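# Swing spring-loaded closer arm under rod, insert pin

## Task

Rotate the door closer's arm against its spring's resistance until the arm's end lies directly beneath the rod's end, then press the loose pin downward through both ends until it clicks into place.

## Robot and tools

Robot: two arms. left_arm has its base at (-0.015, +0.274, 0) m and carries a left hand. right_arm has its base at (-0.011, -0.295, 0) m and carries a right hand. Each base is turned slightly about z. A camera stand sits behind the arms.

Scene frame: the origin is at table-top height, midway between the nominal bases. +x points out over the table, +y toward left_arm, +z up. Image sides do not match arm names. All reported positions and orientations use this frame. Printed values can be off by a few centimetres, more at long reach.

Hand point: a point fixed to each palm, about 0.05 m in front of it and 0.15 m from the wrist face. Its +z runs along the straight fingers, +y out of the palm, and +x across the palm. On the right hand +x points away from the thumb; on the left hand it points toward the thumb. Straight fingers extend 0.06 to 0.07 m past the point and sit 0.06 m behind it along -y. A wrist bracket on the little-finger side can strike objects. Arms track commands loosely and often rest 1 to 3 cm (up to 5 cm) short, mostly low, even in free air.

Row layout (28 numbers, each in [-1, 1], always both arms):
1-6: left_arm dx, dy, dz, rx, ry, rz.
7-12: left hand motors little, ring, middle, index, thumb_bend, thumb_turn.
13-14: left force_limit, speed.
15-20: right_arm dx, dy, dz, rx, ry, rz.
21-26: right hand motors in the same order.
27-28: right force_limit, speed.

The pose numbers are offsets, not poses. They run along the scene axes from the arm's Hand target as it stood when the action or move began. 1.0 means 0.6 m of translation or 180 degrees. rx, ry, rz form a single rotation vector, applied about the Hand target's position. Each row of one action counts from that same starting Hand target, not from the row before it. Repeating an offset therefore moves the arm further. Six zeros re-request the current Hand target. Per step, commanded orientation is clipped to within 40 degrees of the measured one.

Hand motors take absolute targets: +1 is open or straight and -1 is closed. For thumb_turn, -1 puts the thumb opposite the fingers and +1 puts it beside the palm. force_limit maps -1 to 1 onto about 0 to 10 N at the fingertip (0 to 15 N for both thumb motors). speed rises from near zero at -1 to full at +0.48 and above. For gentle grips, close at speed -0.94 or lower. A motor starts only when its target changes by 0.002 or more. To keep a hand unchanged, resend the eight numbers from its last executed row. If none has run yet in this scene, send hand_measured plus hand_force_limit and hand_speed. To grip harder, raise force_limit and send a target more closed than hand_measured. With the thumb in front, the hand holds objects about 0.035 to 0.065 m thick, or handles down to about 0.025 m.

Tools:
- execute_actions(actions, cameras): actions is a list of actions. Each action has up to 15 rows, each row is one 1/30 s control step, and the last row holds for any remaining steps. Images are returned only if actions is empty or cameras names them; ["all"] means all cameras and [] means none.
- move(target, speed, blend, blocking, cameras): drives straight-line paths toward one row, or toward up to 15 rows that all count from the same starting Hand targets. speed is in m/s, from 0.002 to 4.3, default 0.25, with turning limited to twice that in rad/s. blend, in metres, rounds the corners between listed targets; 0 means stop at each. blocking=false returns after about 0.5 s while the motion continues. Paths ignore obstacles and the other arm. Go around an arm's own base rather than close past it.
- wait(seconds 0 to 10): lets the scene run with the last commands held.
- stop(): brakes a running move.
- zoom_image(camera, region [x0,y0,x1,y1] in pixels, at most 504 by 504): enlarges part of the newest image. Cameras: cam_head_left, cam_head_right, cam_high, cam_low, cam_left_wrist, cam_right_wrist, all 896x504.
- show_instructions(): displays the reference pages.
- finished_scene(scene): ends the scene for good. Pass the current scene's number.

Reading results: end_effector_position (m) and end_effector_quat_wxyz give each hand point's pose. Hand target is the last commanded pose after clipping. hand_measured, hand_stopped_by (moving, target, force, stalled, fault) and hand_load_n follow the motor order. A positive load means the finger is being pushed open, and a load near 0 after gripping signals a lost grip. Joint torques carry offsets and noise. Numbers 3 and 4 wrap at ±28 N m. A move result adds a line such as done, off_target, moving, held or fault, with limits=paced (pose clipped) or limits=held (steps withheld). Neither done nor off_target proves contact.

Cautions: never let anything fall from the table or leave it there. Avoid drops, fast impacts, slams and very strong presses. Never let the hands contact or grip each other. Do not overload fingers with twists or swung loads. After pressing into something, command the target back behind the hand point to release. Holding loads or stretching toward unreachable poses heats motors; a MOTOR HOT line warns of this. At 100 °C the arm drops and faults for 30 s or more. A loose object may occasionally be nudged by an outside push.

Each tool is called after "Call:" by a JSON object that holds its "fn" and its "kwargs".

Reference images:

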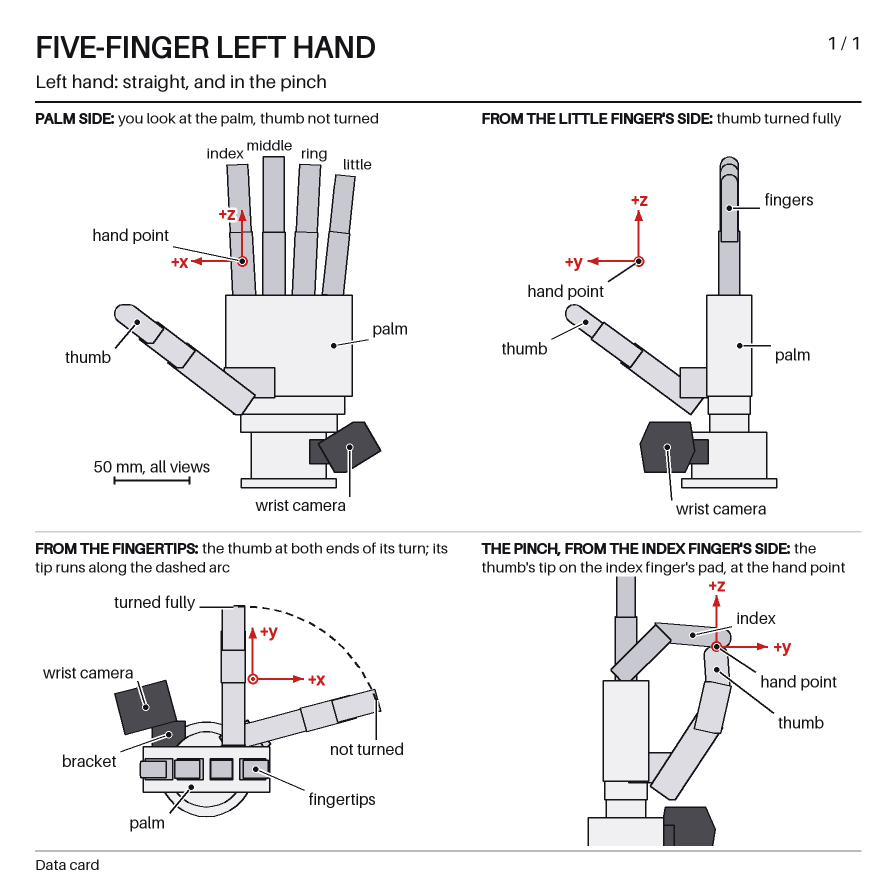

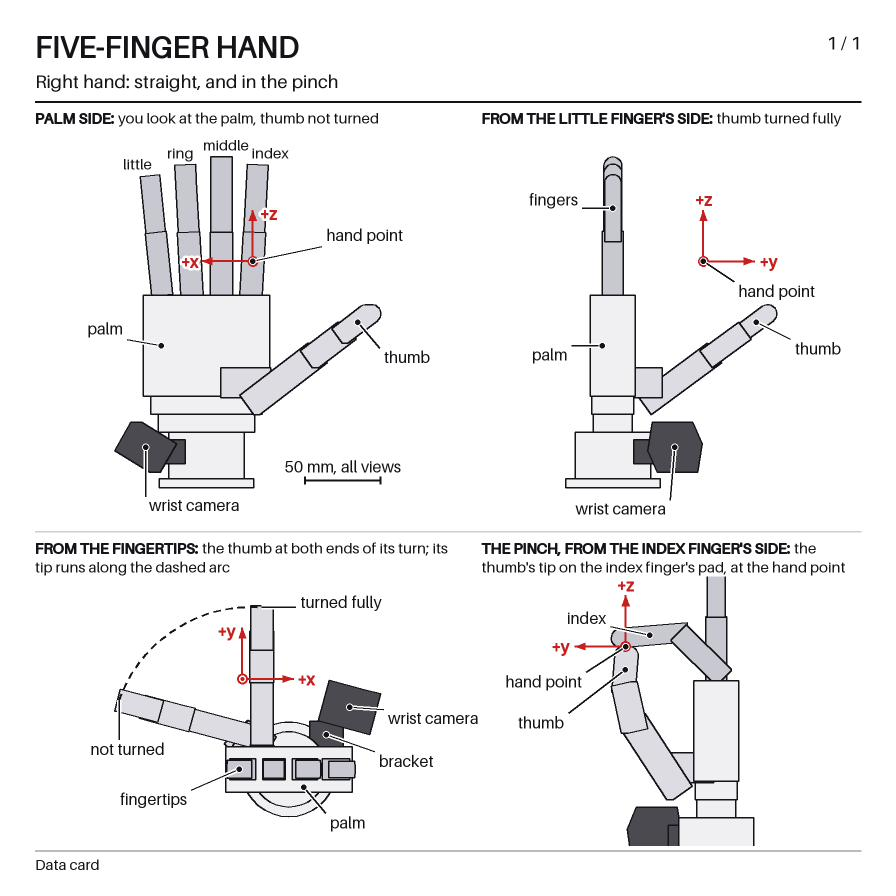

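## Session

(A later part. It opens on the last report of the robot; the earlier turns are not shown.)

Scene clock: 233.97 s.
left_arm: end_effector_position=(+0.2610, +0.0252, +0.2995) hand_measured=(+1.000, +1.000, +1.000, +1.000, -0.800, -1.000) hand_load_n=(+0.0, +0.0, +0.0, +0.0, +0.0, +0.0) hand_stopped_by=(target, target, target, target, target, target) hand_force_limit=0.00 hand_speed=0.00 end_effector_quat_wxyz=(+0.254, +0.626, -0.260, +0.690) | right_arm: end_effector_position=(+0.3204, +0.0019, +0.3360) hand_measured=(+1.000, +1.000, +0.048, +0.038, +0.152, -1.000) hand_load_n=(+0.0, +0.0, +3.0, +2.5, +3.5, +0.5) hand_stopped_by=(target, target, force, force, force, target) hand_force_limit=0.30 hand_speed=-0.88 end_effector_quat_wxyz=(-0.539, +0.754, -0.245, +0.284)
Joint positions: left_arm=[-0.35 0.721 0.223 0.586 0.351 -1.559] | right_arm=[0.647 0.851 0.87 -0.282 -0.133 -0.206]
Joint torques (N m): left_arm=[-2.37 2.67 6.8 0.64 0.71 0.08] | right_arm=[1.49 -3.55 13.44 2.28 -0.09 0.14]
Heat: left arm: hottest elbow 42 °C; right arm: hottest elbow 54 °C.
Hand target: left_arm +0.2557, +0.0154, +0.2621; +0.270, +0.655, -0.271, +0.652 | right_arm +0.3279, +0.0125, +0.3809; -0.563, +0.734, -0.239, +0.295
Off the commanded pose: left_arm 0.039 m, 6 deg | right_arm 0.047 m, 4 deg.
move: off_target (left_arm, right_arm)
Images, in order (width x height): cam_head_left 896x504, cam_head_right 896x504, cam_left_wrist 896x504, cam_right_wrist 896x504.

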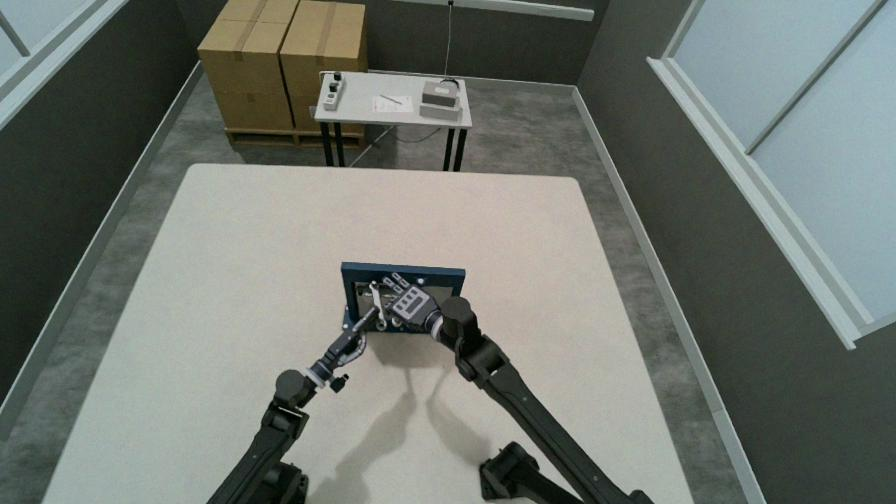

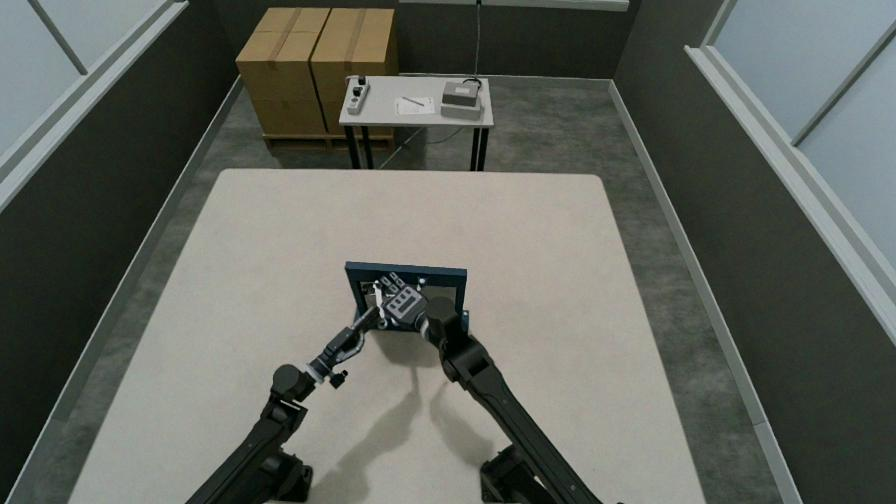

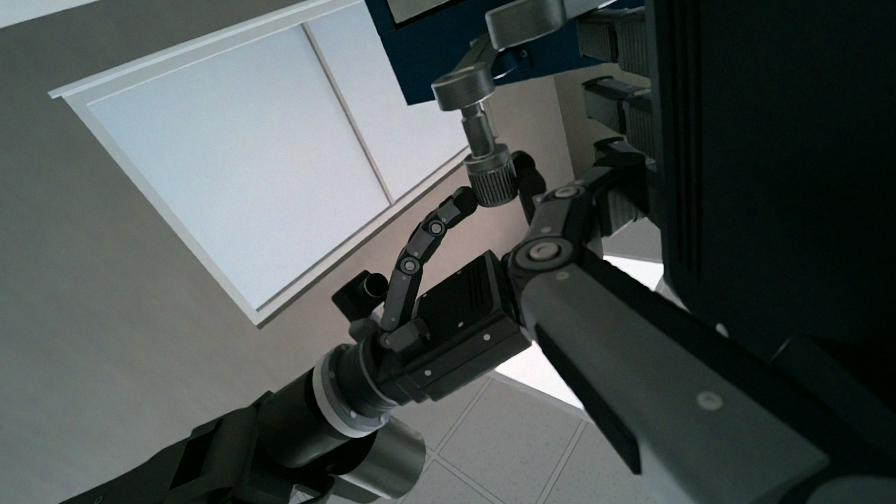

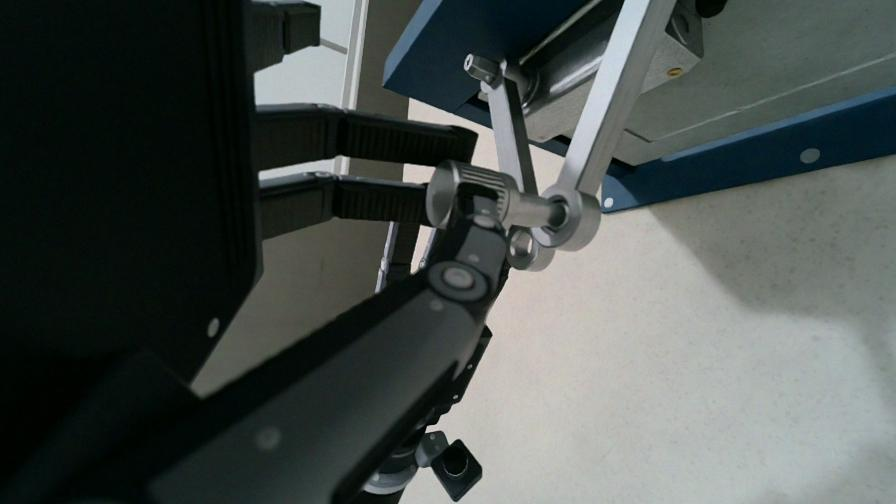

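Call:
{"fn": "move", "kwargs": {"target": [[0.0,0.0,0.035,0,0,0,1,1,1,1,-0.8,-1,0,0,0.0,0.0,0,0,0,0,1,1,-0.12,-0.12,-0.12,-1,0.3,-0.88],[0.045,0.007,0.035,0,0,0,1,1,1,1,-0.8,-1,0,0,0.0,0.0,0,0,0,0,1,1,-0.12,-0.12,-0.12,-1,0.3,-0.88]], "speed": 0.05, "cameras": ["cam_left_wrist","cam_head_left","cam_right_wrist","cam_head_right"]}}

Call:
{"fn": "zoom_image", "kwargs": {"camera": "cam_head_left", "region": [340, 270, 420, 345]}}

Call:
{"fn": "zoom_image", "kwargs": {"camera": "cam_left_wrist", "region": [360, 0, 700, 250]}}

Scene clock: 240.33 s.
left_arm: end_effector_position=(+0.2722, +0.0249, +0.2985) hand_measured=(+1.000, +1.000, +1.000, +1.000, -0.800, -1.000) hand_load_n=(+0.5, -1.5, +0.0, +0.0, +0.0, +0.0) hand_stopped_by=(target, target, target, target, target, target) hand_force_limit=0.00 hand_speed=0.00 end_effector_quat_wxyz=(+0.263, +0.631, -0.272, +0.677) | right_arm: end_effector_position=(+0.3204, +0.0019, +0.3360) hand_measured=(+1.000, +1.000, +0.048, +0.038, +0.152, -1.000) hand_load_n=(+0.0, +0.0, +3.5, +2.5, +3.0, +0.5) hand_stopped_by=(target, target, force, force, force, target) hand_force_limit=0.30 hand_speed=-0.88 end_effector_quat_wxyz=(-0.539, +0.754, -0.245, +0.284)
Joint positions: left_arm=[-0.305 0.777 0.258 0.58 0.428 -1.559] | right_arm=[0.647 0.851 0.87 -0.282 -0.133 -0.206]
Joint torques (N m): left_arm=[0.15 2.78 10.74 0.18 0.26 0.01] | right_arm=[1.44 -3.55 13.53 2.26 -0.11 0.15]
Heat: left arm: hottest elbow 41 °C; right arm: hottest elbow 55 °C.
Hand target: left_arm +0.2827, +0.0195, +0.2828; +0.270, +0.655, -0.271, +0.652 | right_arm +0.3279, +0.0125, +0.3809; -0.563, +0.734, -0.239, +0.295
Off the commanded pose: left_arm 0.019 m, 4 deg | right_arm 0.047 m, 4 deg.
move: off_target (left_arm, right_arm)
Images, in order (width x height): cam_head_left 896x504, cam_head_right 896x504, cam_left_wrist 896x504, cam_right_wrist 896x504.

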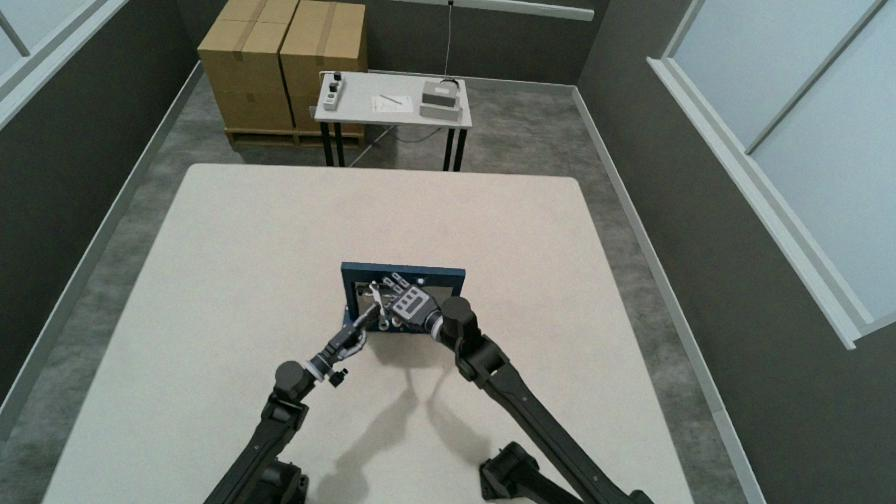

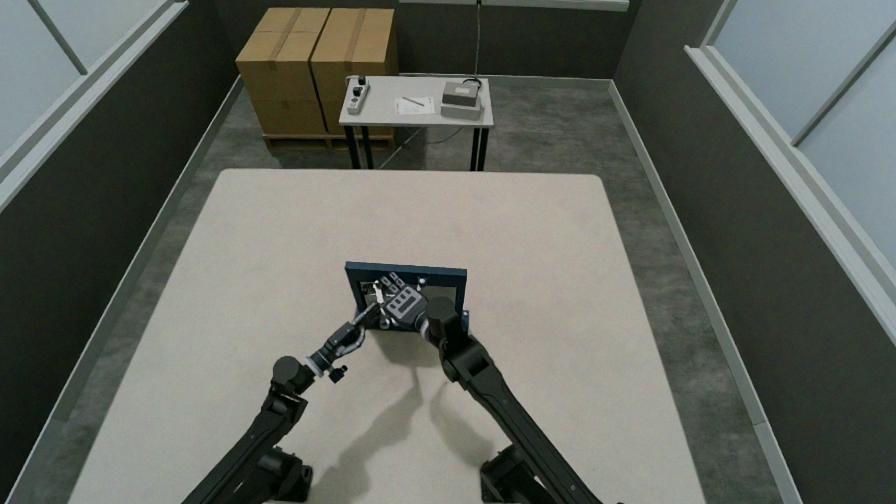

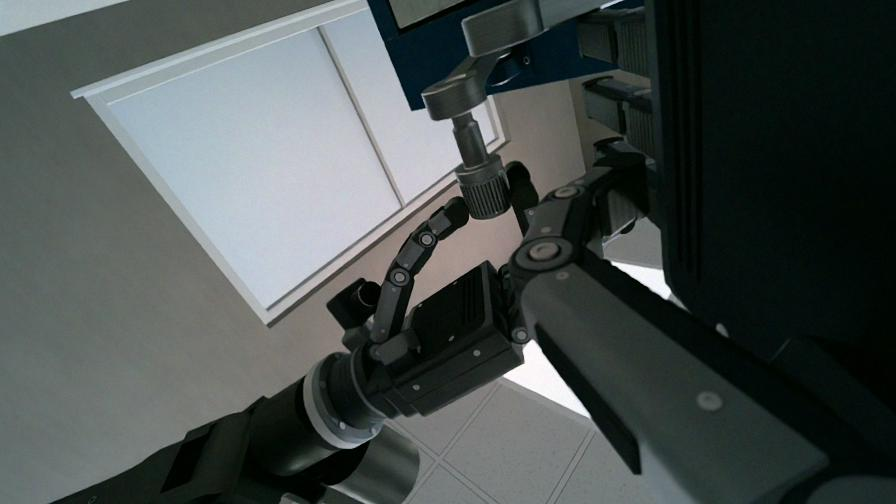

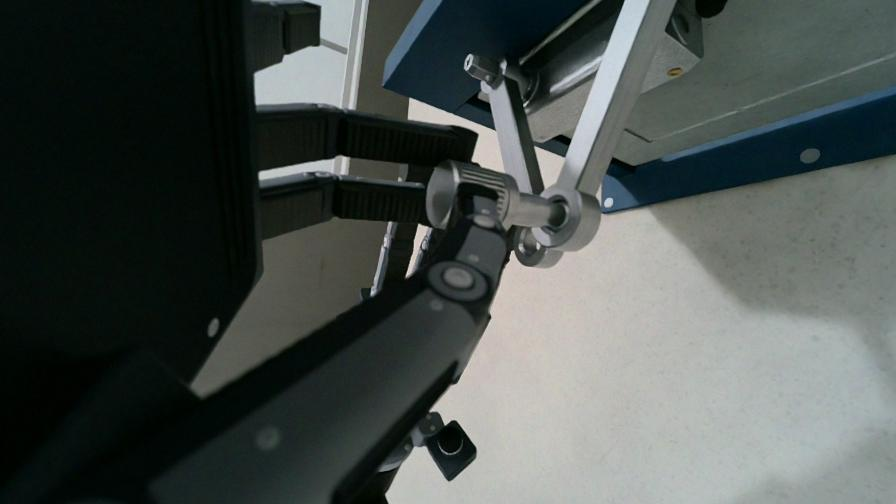

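Scaled by 6.300.

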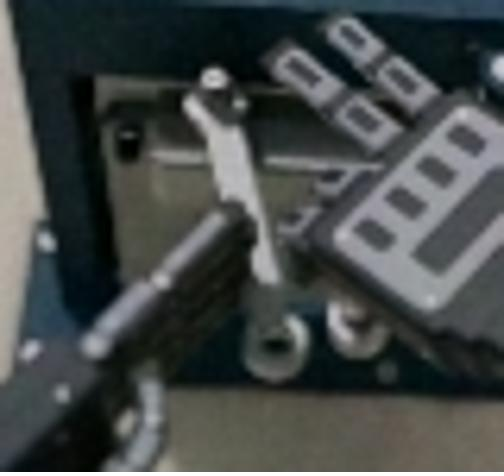

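Scaled by 1.482.

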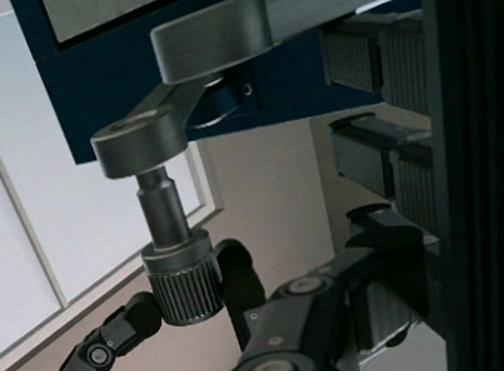

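Call:
{"fn": "move", "kwargs": {"target": [0.0,0.0,0.0,0,0,0,1,1,1,1,-0.8,-1,0,0,0.011,0.02,0,0,0,0,1,1,-0.12,-0.12,-0.12,-1,0.3,-0.88], "speed": 0.05, "cameras": ["cam_left_wrist","cam_head_left","cam_right_wrist","cam_head_right"]}}

Call:
{"fn": "zoom_image", "kwargs": {"camera": "cam_head_left", "region": [340, 270, 420, 345]}}

Call:
{"fn": "zoom_image", "kwargs": {"camera": "cam_left_wrist", "region": [360, 0, 700, 250]}}

Call:
{"fn": "zoom_image", "kwargs": {"camera": "cam_right_wrist", "region": [380, 20, 680, 300]}}

Scene clock: 242.23 s.
left_arm: end_effector_position=(+0.2722, +0.0249, +0.2985) hand_measured=(+1.000, +1.000, +1.000, +1.000, -0.800, -1.000) hand_load_n=(+0.5, -1.5, +0.0, +0.0, +0.0, +0.0) hand_stopped_by=(target, target, target, target, target, target) hand_force_limit=0.00 hand_speed=0.00 end_effector_quat_wxyz=(+0.263, +0.631, -0.272, +0.677) | right_arm: end_effector_position=(+0.3245, +0.0110, +0.3310) hand_measured=(+1.000, +1.000, +0.048, +0.038, +0.152, -1.000) hand_load_n=(+0.0, +0.0, +3.5, +2.5, +3.5, +0.0) hand_stopped_by=(target, target, force, force, force, target) hand_force_limit=0.30 hand_speed=-0.88 end_effector_quat_wxyz=(-0.533, +0.759, -0.247, +0.281)
Joint positions: left_arm=[-0.305 0.778 0.258 0.581 0.428 -1.559] | right_arm=[0.665 0.884 0.886 -0.282 -0.115 -0.204]
Joint torques (N m): left_arm=[-0.21 2.78 11.06 0.08 0.29 0.05] | right_arm=[1.49 -4.07 13.57 2.99 -0.11 0.15]
Heat: left arm: hottest elbow 42 °C; right arm: hottest elbow 56 °C.
Hand target: left_arm +0.2826, +0.0195, +0.2829; +0.270, +0.655, -0.271, +0.652 | right_arm +0.3345, +0.0245, +0.3808; -0.563, +0.734, -0.239, +0.295
Off the commanded pose: left_arm 0.020 m, 4 deg | right_arm 0.053 m, 5 deg.
move: off_target (left_arm, right_arm)
Images, in order (width x height): cam_head_left 896x504, cam_head_right 896x504, cam_left_wrist 896x504, cam_right_wrist 896x504.

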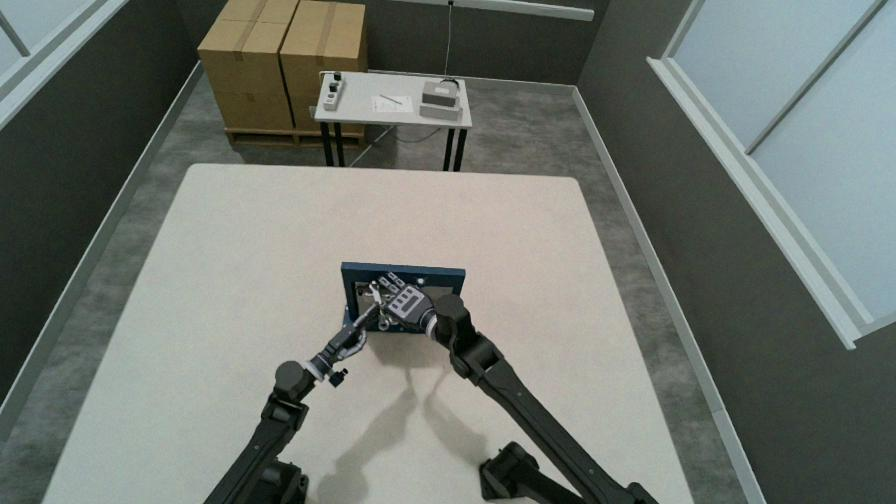

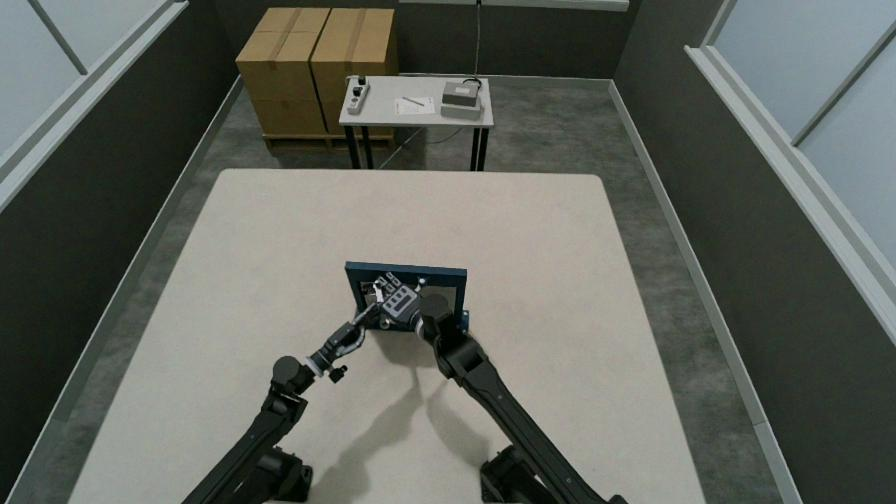

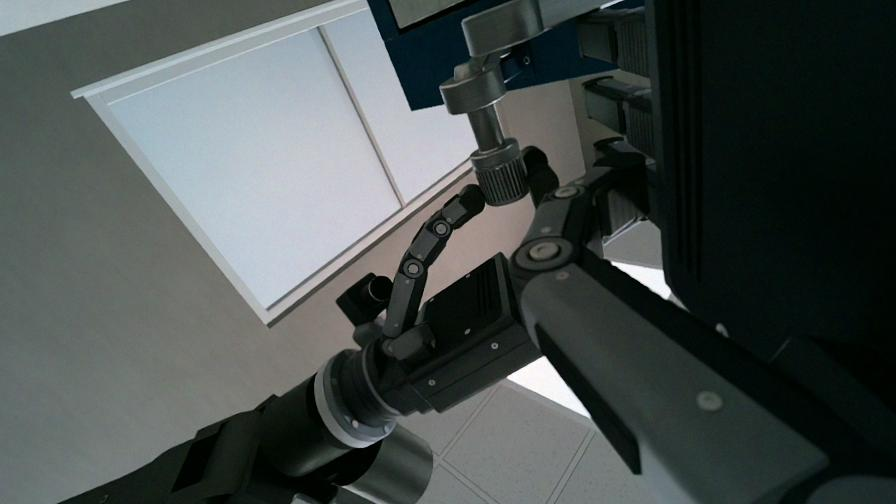

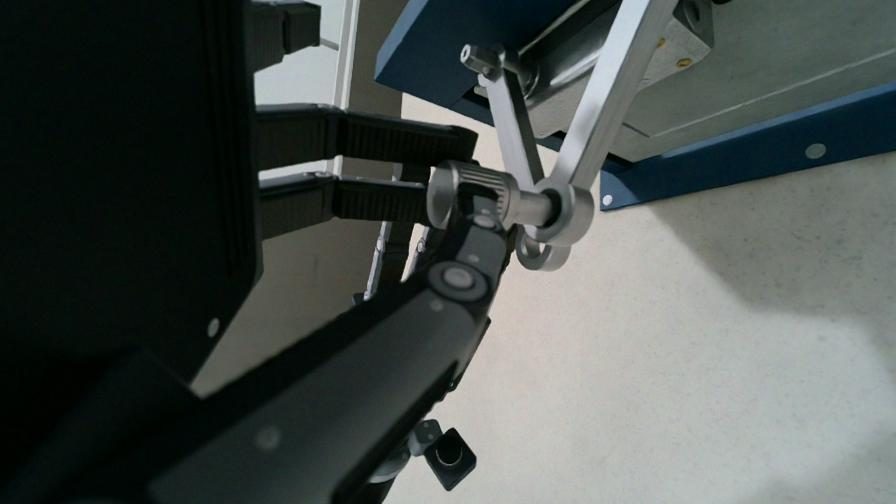

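Scaled by 6.300.

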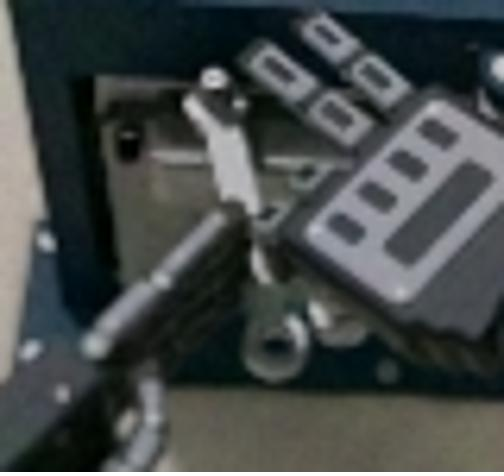

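Scaled by 1.482.

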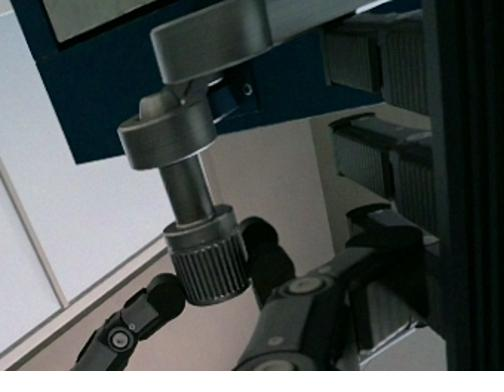

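Scaled by 1.680.

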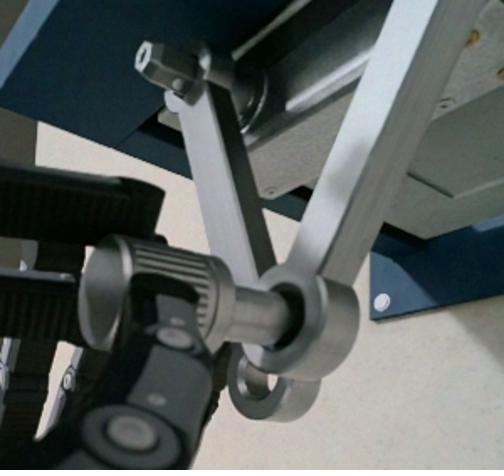

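Call:
{"fn": "move", "kwargs": {"target": [0.0,0.0,0.0,0,0,0,1,1,1,1,-0.8,-1,0,0,0.004,0.008,0.015,0,0,0,1,1,-0.12,-0.12,-0.12,-1,0.3,-0.88], "speed": 0.05, "cameras": ["cam_left_wrist","cam_head_left","cam_right_wrist","cam_head_right"]}}

Call:
{"fn": "zoom_image", "kwargs": {"camera": "cam_head_left", "region": [340, 270, 420, 345]}}

Call:
{"fn": "zoom_image", "kwargs": {"camera": "cam_left_wrist", "region": [360, 0, 700, 250]}}

Call:
{"fn": "zoom_image", "kwargs": {"camera": "cam_right_wrist", "region": [380, 20, 680, 300]}}

Scene clock: 244.93 s.
left_arm: end_effector_position=(+0.2722, +0.0249, +0.2985) hand_measured=(+1.000, +1.000, +1.000, +1.000, -0.800, -1.000) hand_load_n=(+0.0, -1.5, +0.0, +0.0, +0.0, +0.0) hand_stopped_by=(target, target, target, target, target, target) hand_force_limit=0.00 hand_speed=0.00 end_effector_quat_wxyz=(+0.263, +0.631, -0.272, +0.677) | right_arm: end_effector_position=(+0.3294, +0.0179, +0.3448) hand_measured=(+1.000, +1.000, +0.048, +0.038, +0.152, -1.000) hand_load_n=(+0.0, +0.0, +3.5, +2.5, +3.5, +0.0) hand_stopped_by=(target, target, force, force, force, target) hand_force_limit=0.30 hand_speed=-0.88 end_effector_quat_wxyz=(-0.538, +0.755, -0.245, +0.285)
Joint positions: left_arm=[-0.305 0.778 0.258 0.581 0.428 -1.559] | right_arm=[0.674 0.902 0.92 -0.282 -0.107 -0.201]
Joint torques (N m): left_arm=[0.5 2.78 10.95 0.02 0.32 0.06] | right_arm=[1.38 -4.48 13.49 2.35 -0.09 0.16]
Heat: left arm: hottest elbow 42 °C; right arm: hottest elbow 56 °C.
Hand target: left_arm +0.2826, +0.0195, +0.2829; +0.270, +0.655, -0.271, +0.652 | right_arm +0.3369, +0.0293, +0.3901; -0.563, +0.734, -0.239, +0.295
Off the commanded pose: left_arm 0.020 m, 4 deg | right_arm 0.047 m, 4 deg.
move: off_target (left_arm, right_arm)
Images, in order (width x height): cam_head_left 896x504, cam_head_right 896x504, cam_left_wrist 896x504, cam_right_wrist 896x504.

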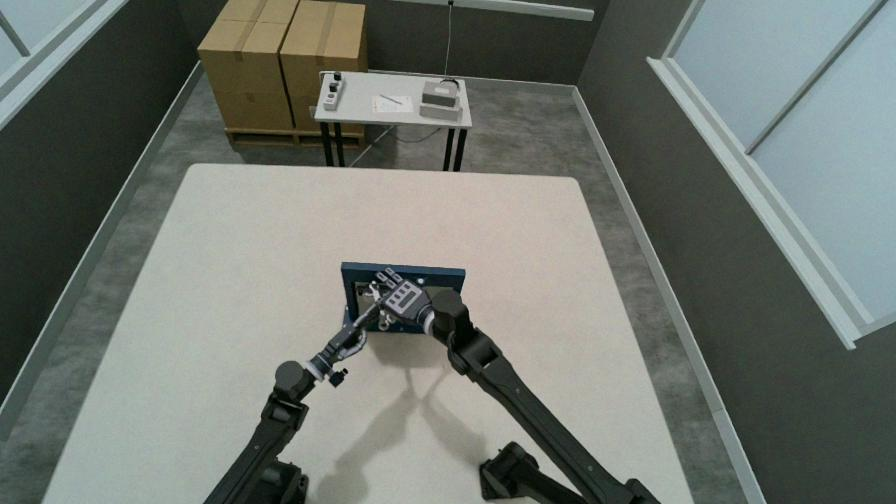

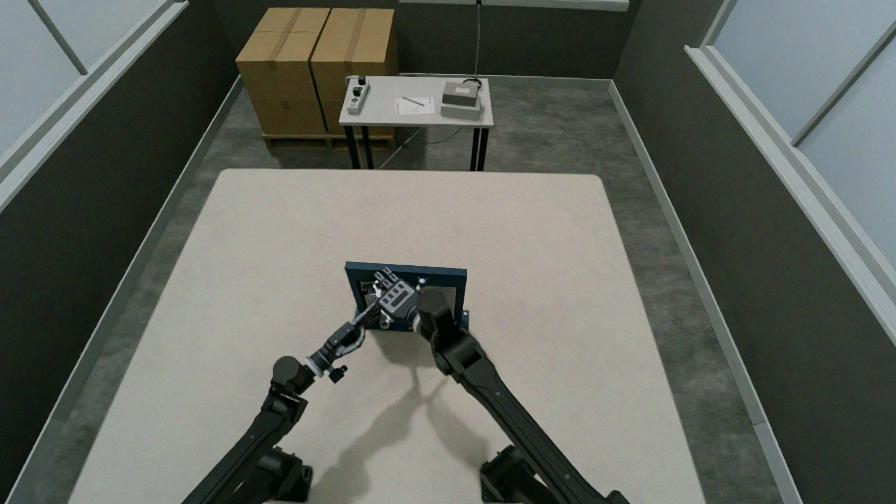

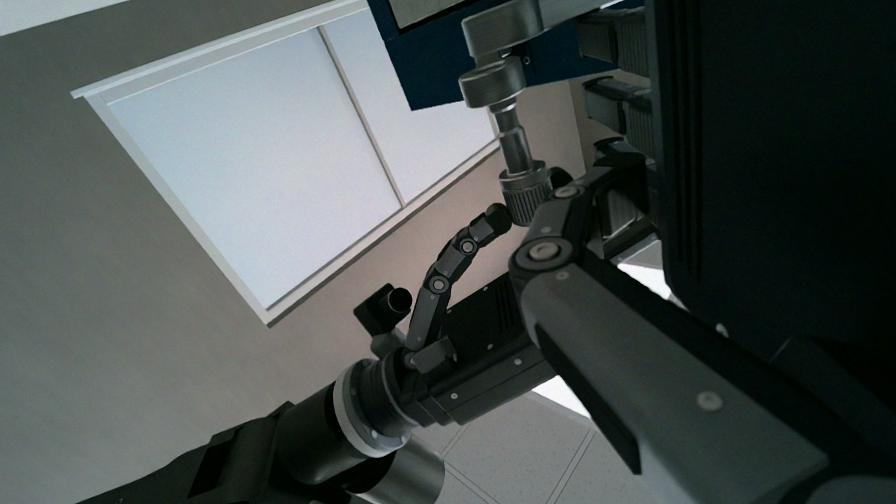

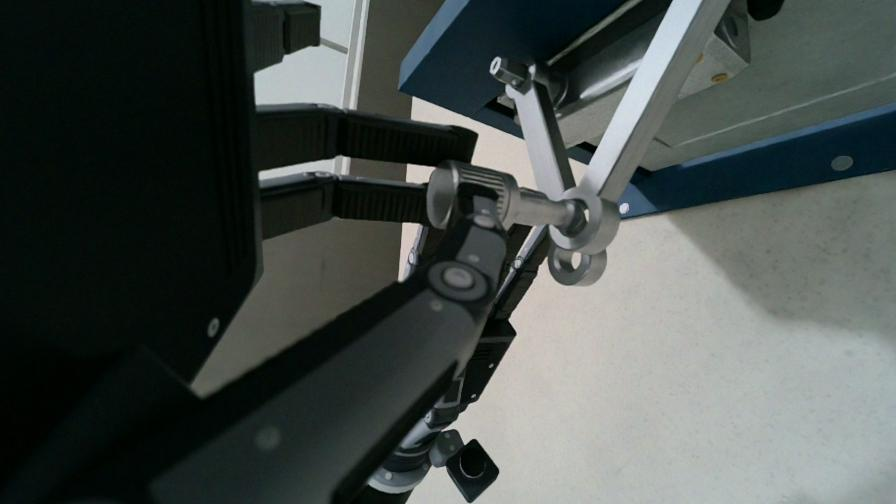

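Scaled by 6.300.

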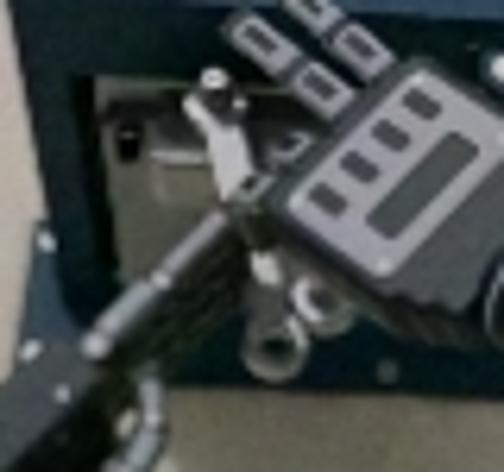

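Scaled by 1.482.

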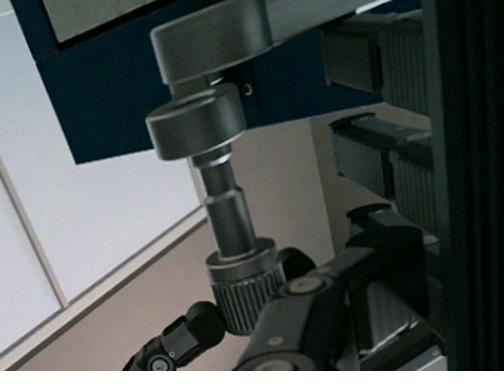

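Scaled by 1.680.

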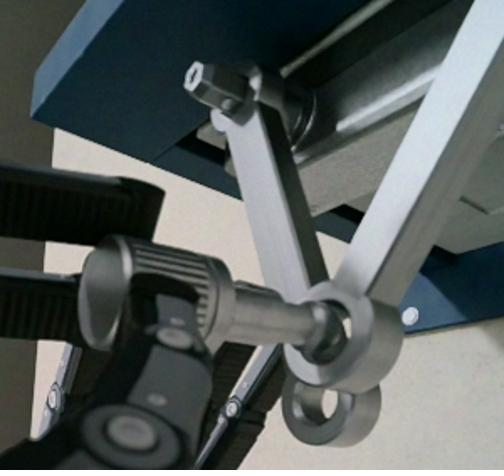

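Call:
{"fn": "zoom_image", "kwargs": {"camera": "cam_head_left", "region": [370, 300, 410, 335]}}

Call:
{"fn": "zoom_image", "kwargs": {"camera": "cam_head_right", "region": [365, 300, 405, 335]}}

Scaled by 12.600.

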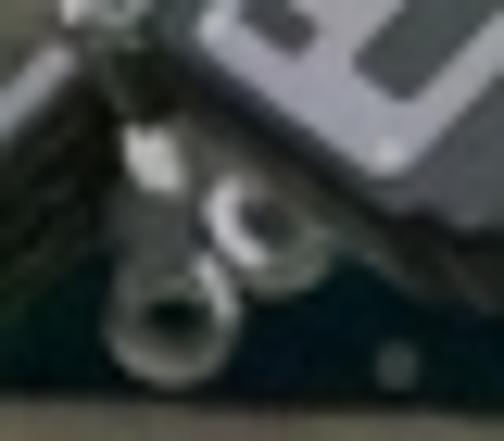

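Scaled by 12.600.

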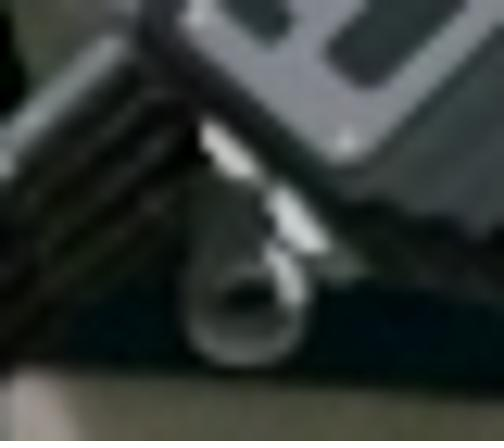

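Call:
{"fn": "move", "kwargs": {"target": [0.007,-0.022,0.0,0,0,0,1,1,1,1,-0.8,-1,0,0,-0.003,-0.006,-0.009,0,0,0,1,1,-0.12,-0.12,-0.12,-1,0.3,-0.88], "speed": 0.04, "cameras": ["cam_left_wrist","cam_head_left","cam_right_wrist","cam_head_right"]}}

Call:
{"fn": "zoom_image", "kwargs": {"camera": "cam_head_left", "region": [370, 300, 410, 335]}}

Call:
{"fn": "zoom_image", "kwargs": {"camera": "cam_left_wrist", "region": [360, 0, 700, 250]}}

Call:
{"fn": "zoom_image", "kwargs": {"camera": "cam_right_wrist", "region": [420, 120, 640, 320]}}

Scene clock: 248.43 s.
left_arm: end_effector_position=(+0.2801, +0.0179, +0.2990) hand_measured=(+1.000, +1.000, +1.000, +1.000, -0.800, -1.000) hand_load_n=(+0.5, -1.0, +0.0, +0.0, +0.5, +0.0) hand_stopped_by=(target, target, target, target, target, target) hand_force_limit=0.00 hand_speed=0.00 end_effector_quat_wxyz=(+0.259, +0.633, -0.266, +0.679) | right_arm: end_effector_position=(+0.3294, +0.0179, +0.3448) hand_measured=(+1.000, +1.000, +0.048, +0.038, +0.152, -1.000) hand_load_n=(+0.0, +0.0, +3.5, +2.5, +3.5, +0.5) hand_stopped_by=(target, target, force, force, force, target) hand_force_limit=0.30 hand_speed=-0.88 end_effector_quat_wxyz=(-0.538, +0.755, -0.245, +0.285)
Joint positions: left_arm=[-0.334 0.818 0.272 0.607 0.382 -1.559] | right_arm=[0.674 0.902 0.92 -0.282 -0.107 -0.201]
Joint torques (N m): left_arm=[-0.62 1.9 11.36 0.01 0.19 0.09] | right_arm=[0.97 -5.13 12.26 2.71 -0.27 0.13]
Heat: left arm: hottest elbow 42 °C; right arm: hottest elbow 56 °C.
Hand target: left_arm +0.2869, +0.0063, +0.2831; +0.270, +0.655, -0.271, +0.652 | right_arm +0.3351, +0.0256, +0.3847; -0.563, +0.734, -0.239, +0.295
Off the commanded pose: left_arm 0.021 m, 4 deg | right_arm 0.041 m, 4 deg.
move: off_target (left_arm, right_arm)
Images, in order (width x height): cam_head_left 896x504, cam_head_right 896x504, cam_left_wrist 896x504, cam_right_wrist 896x504.

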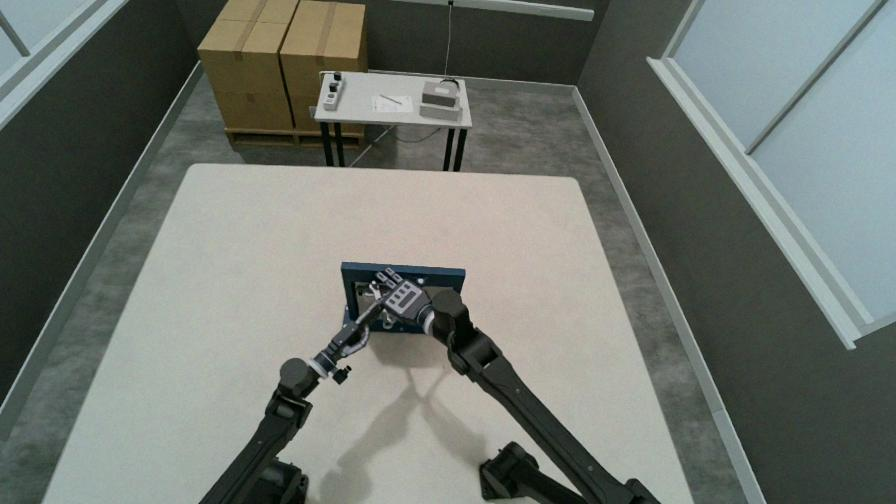

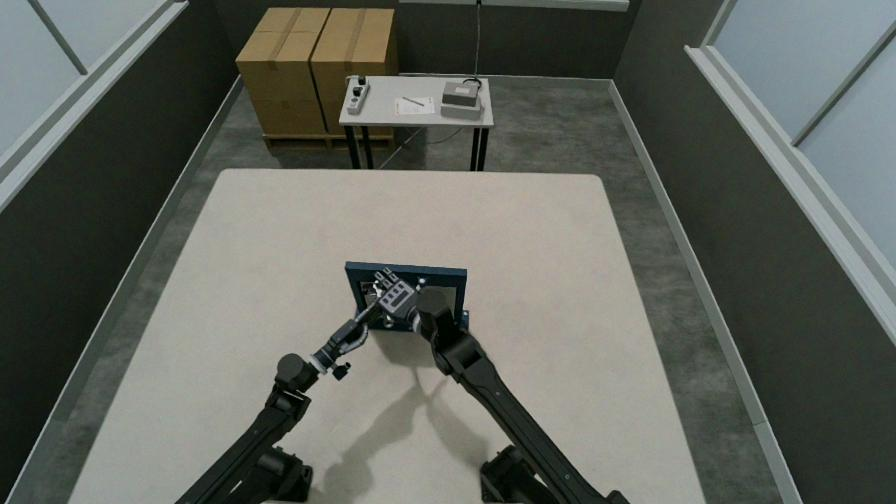

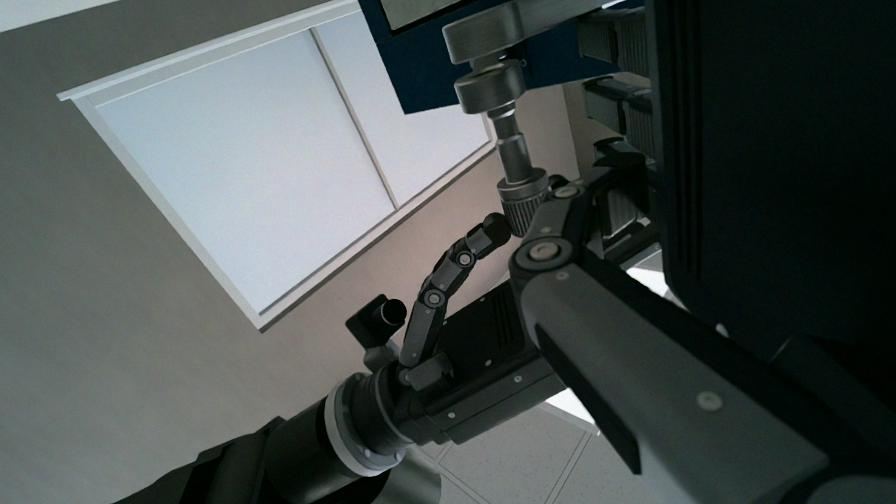

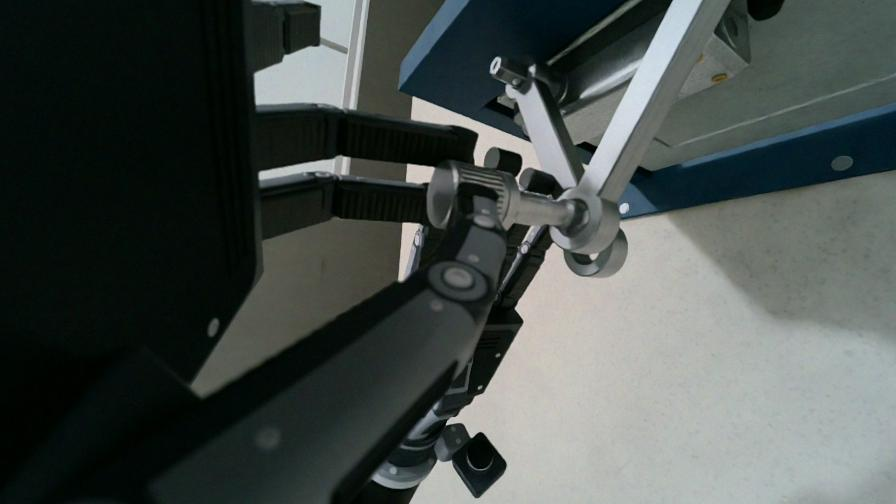

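Scaled by 12.600.

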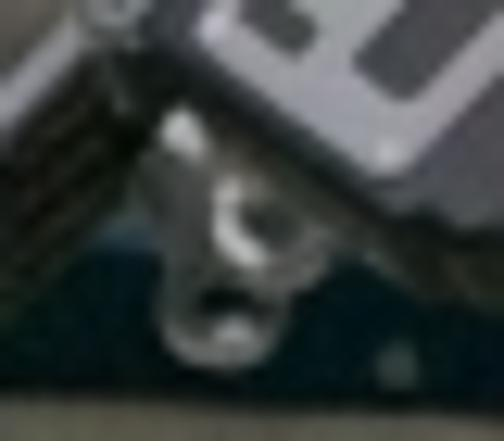

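Scaled by 1.482.

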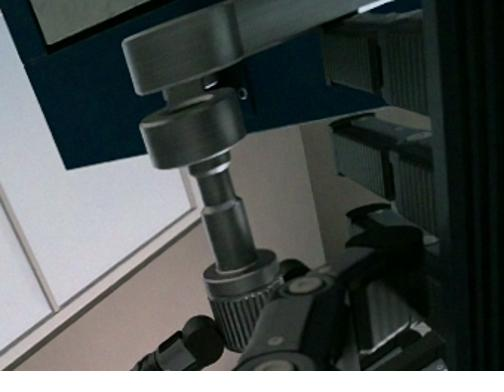

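Scaled by 2.291.

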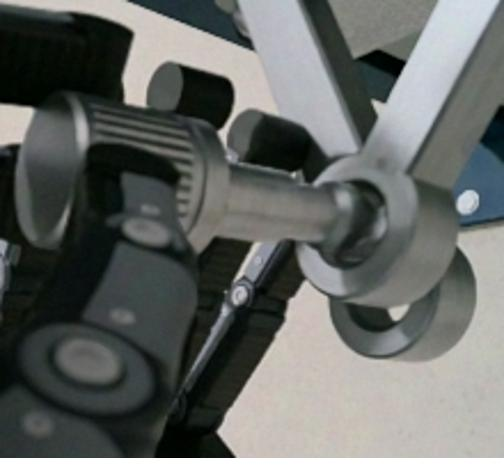

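Call:
{"fn": "zoom_image", "kwargs": {"camera": "cam_left_wrist", "region": [480, 0, 680, 160]}}

Call:
{"fn": "zoom_image", "kwargs": {"camera": "cam_right_wrist", "region": [380, 120, 560, 300]}}

Call:
{"fn": "zoom_image", "kwargs": {"camera": "cam_head_left", "region": [350, 280, 410, 335]}}

Scaled by 2.520.

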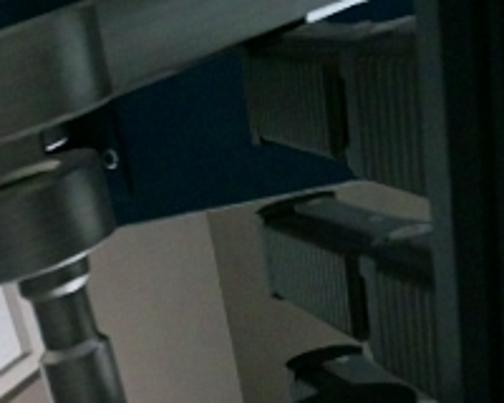

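Scaled by 2.800.

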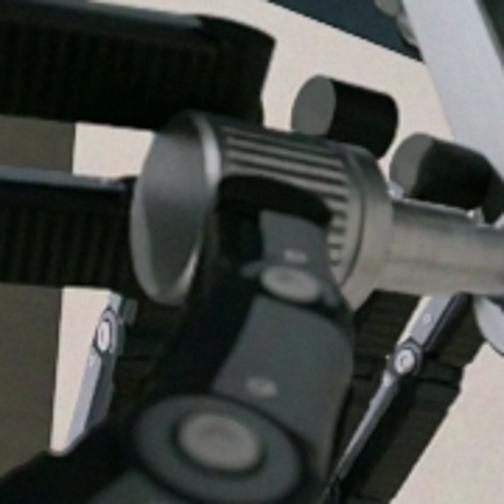

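Scaled by 8.400.

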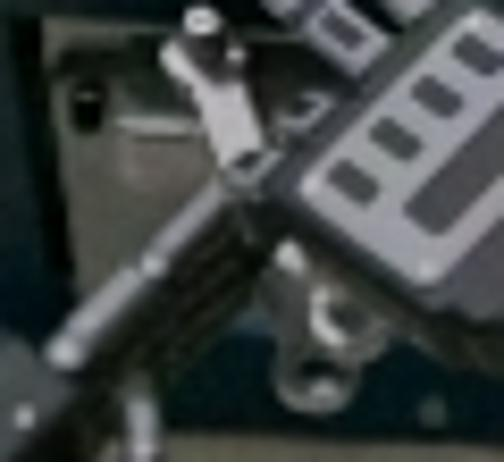

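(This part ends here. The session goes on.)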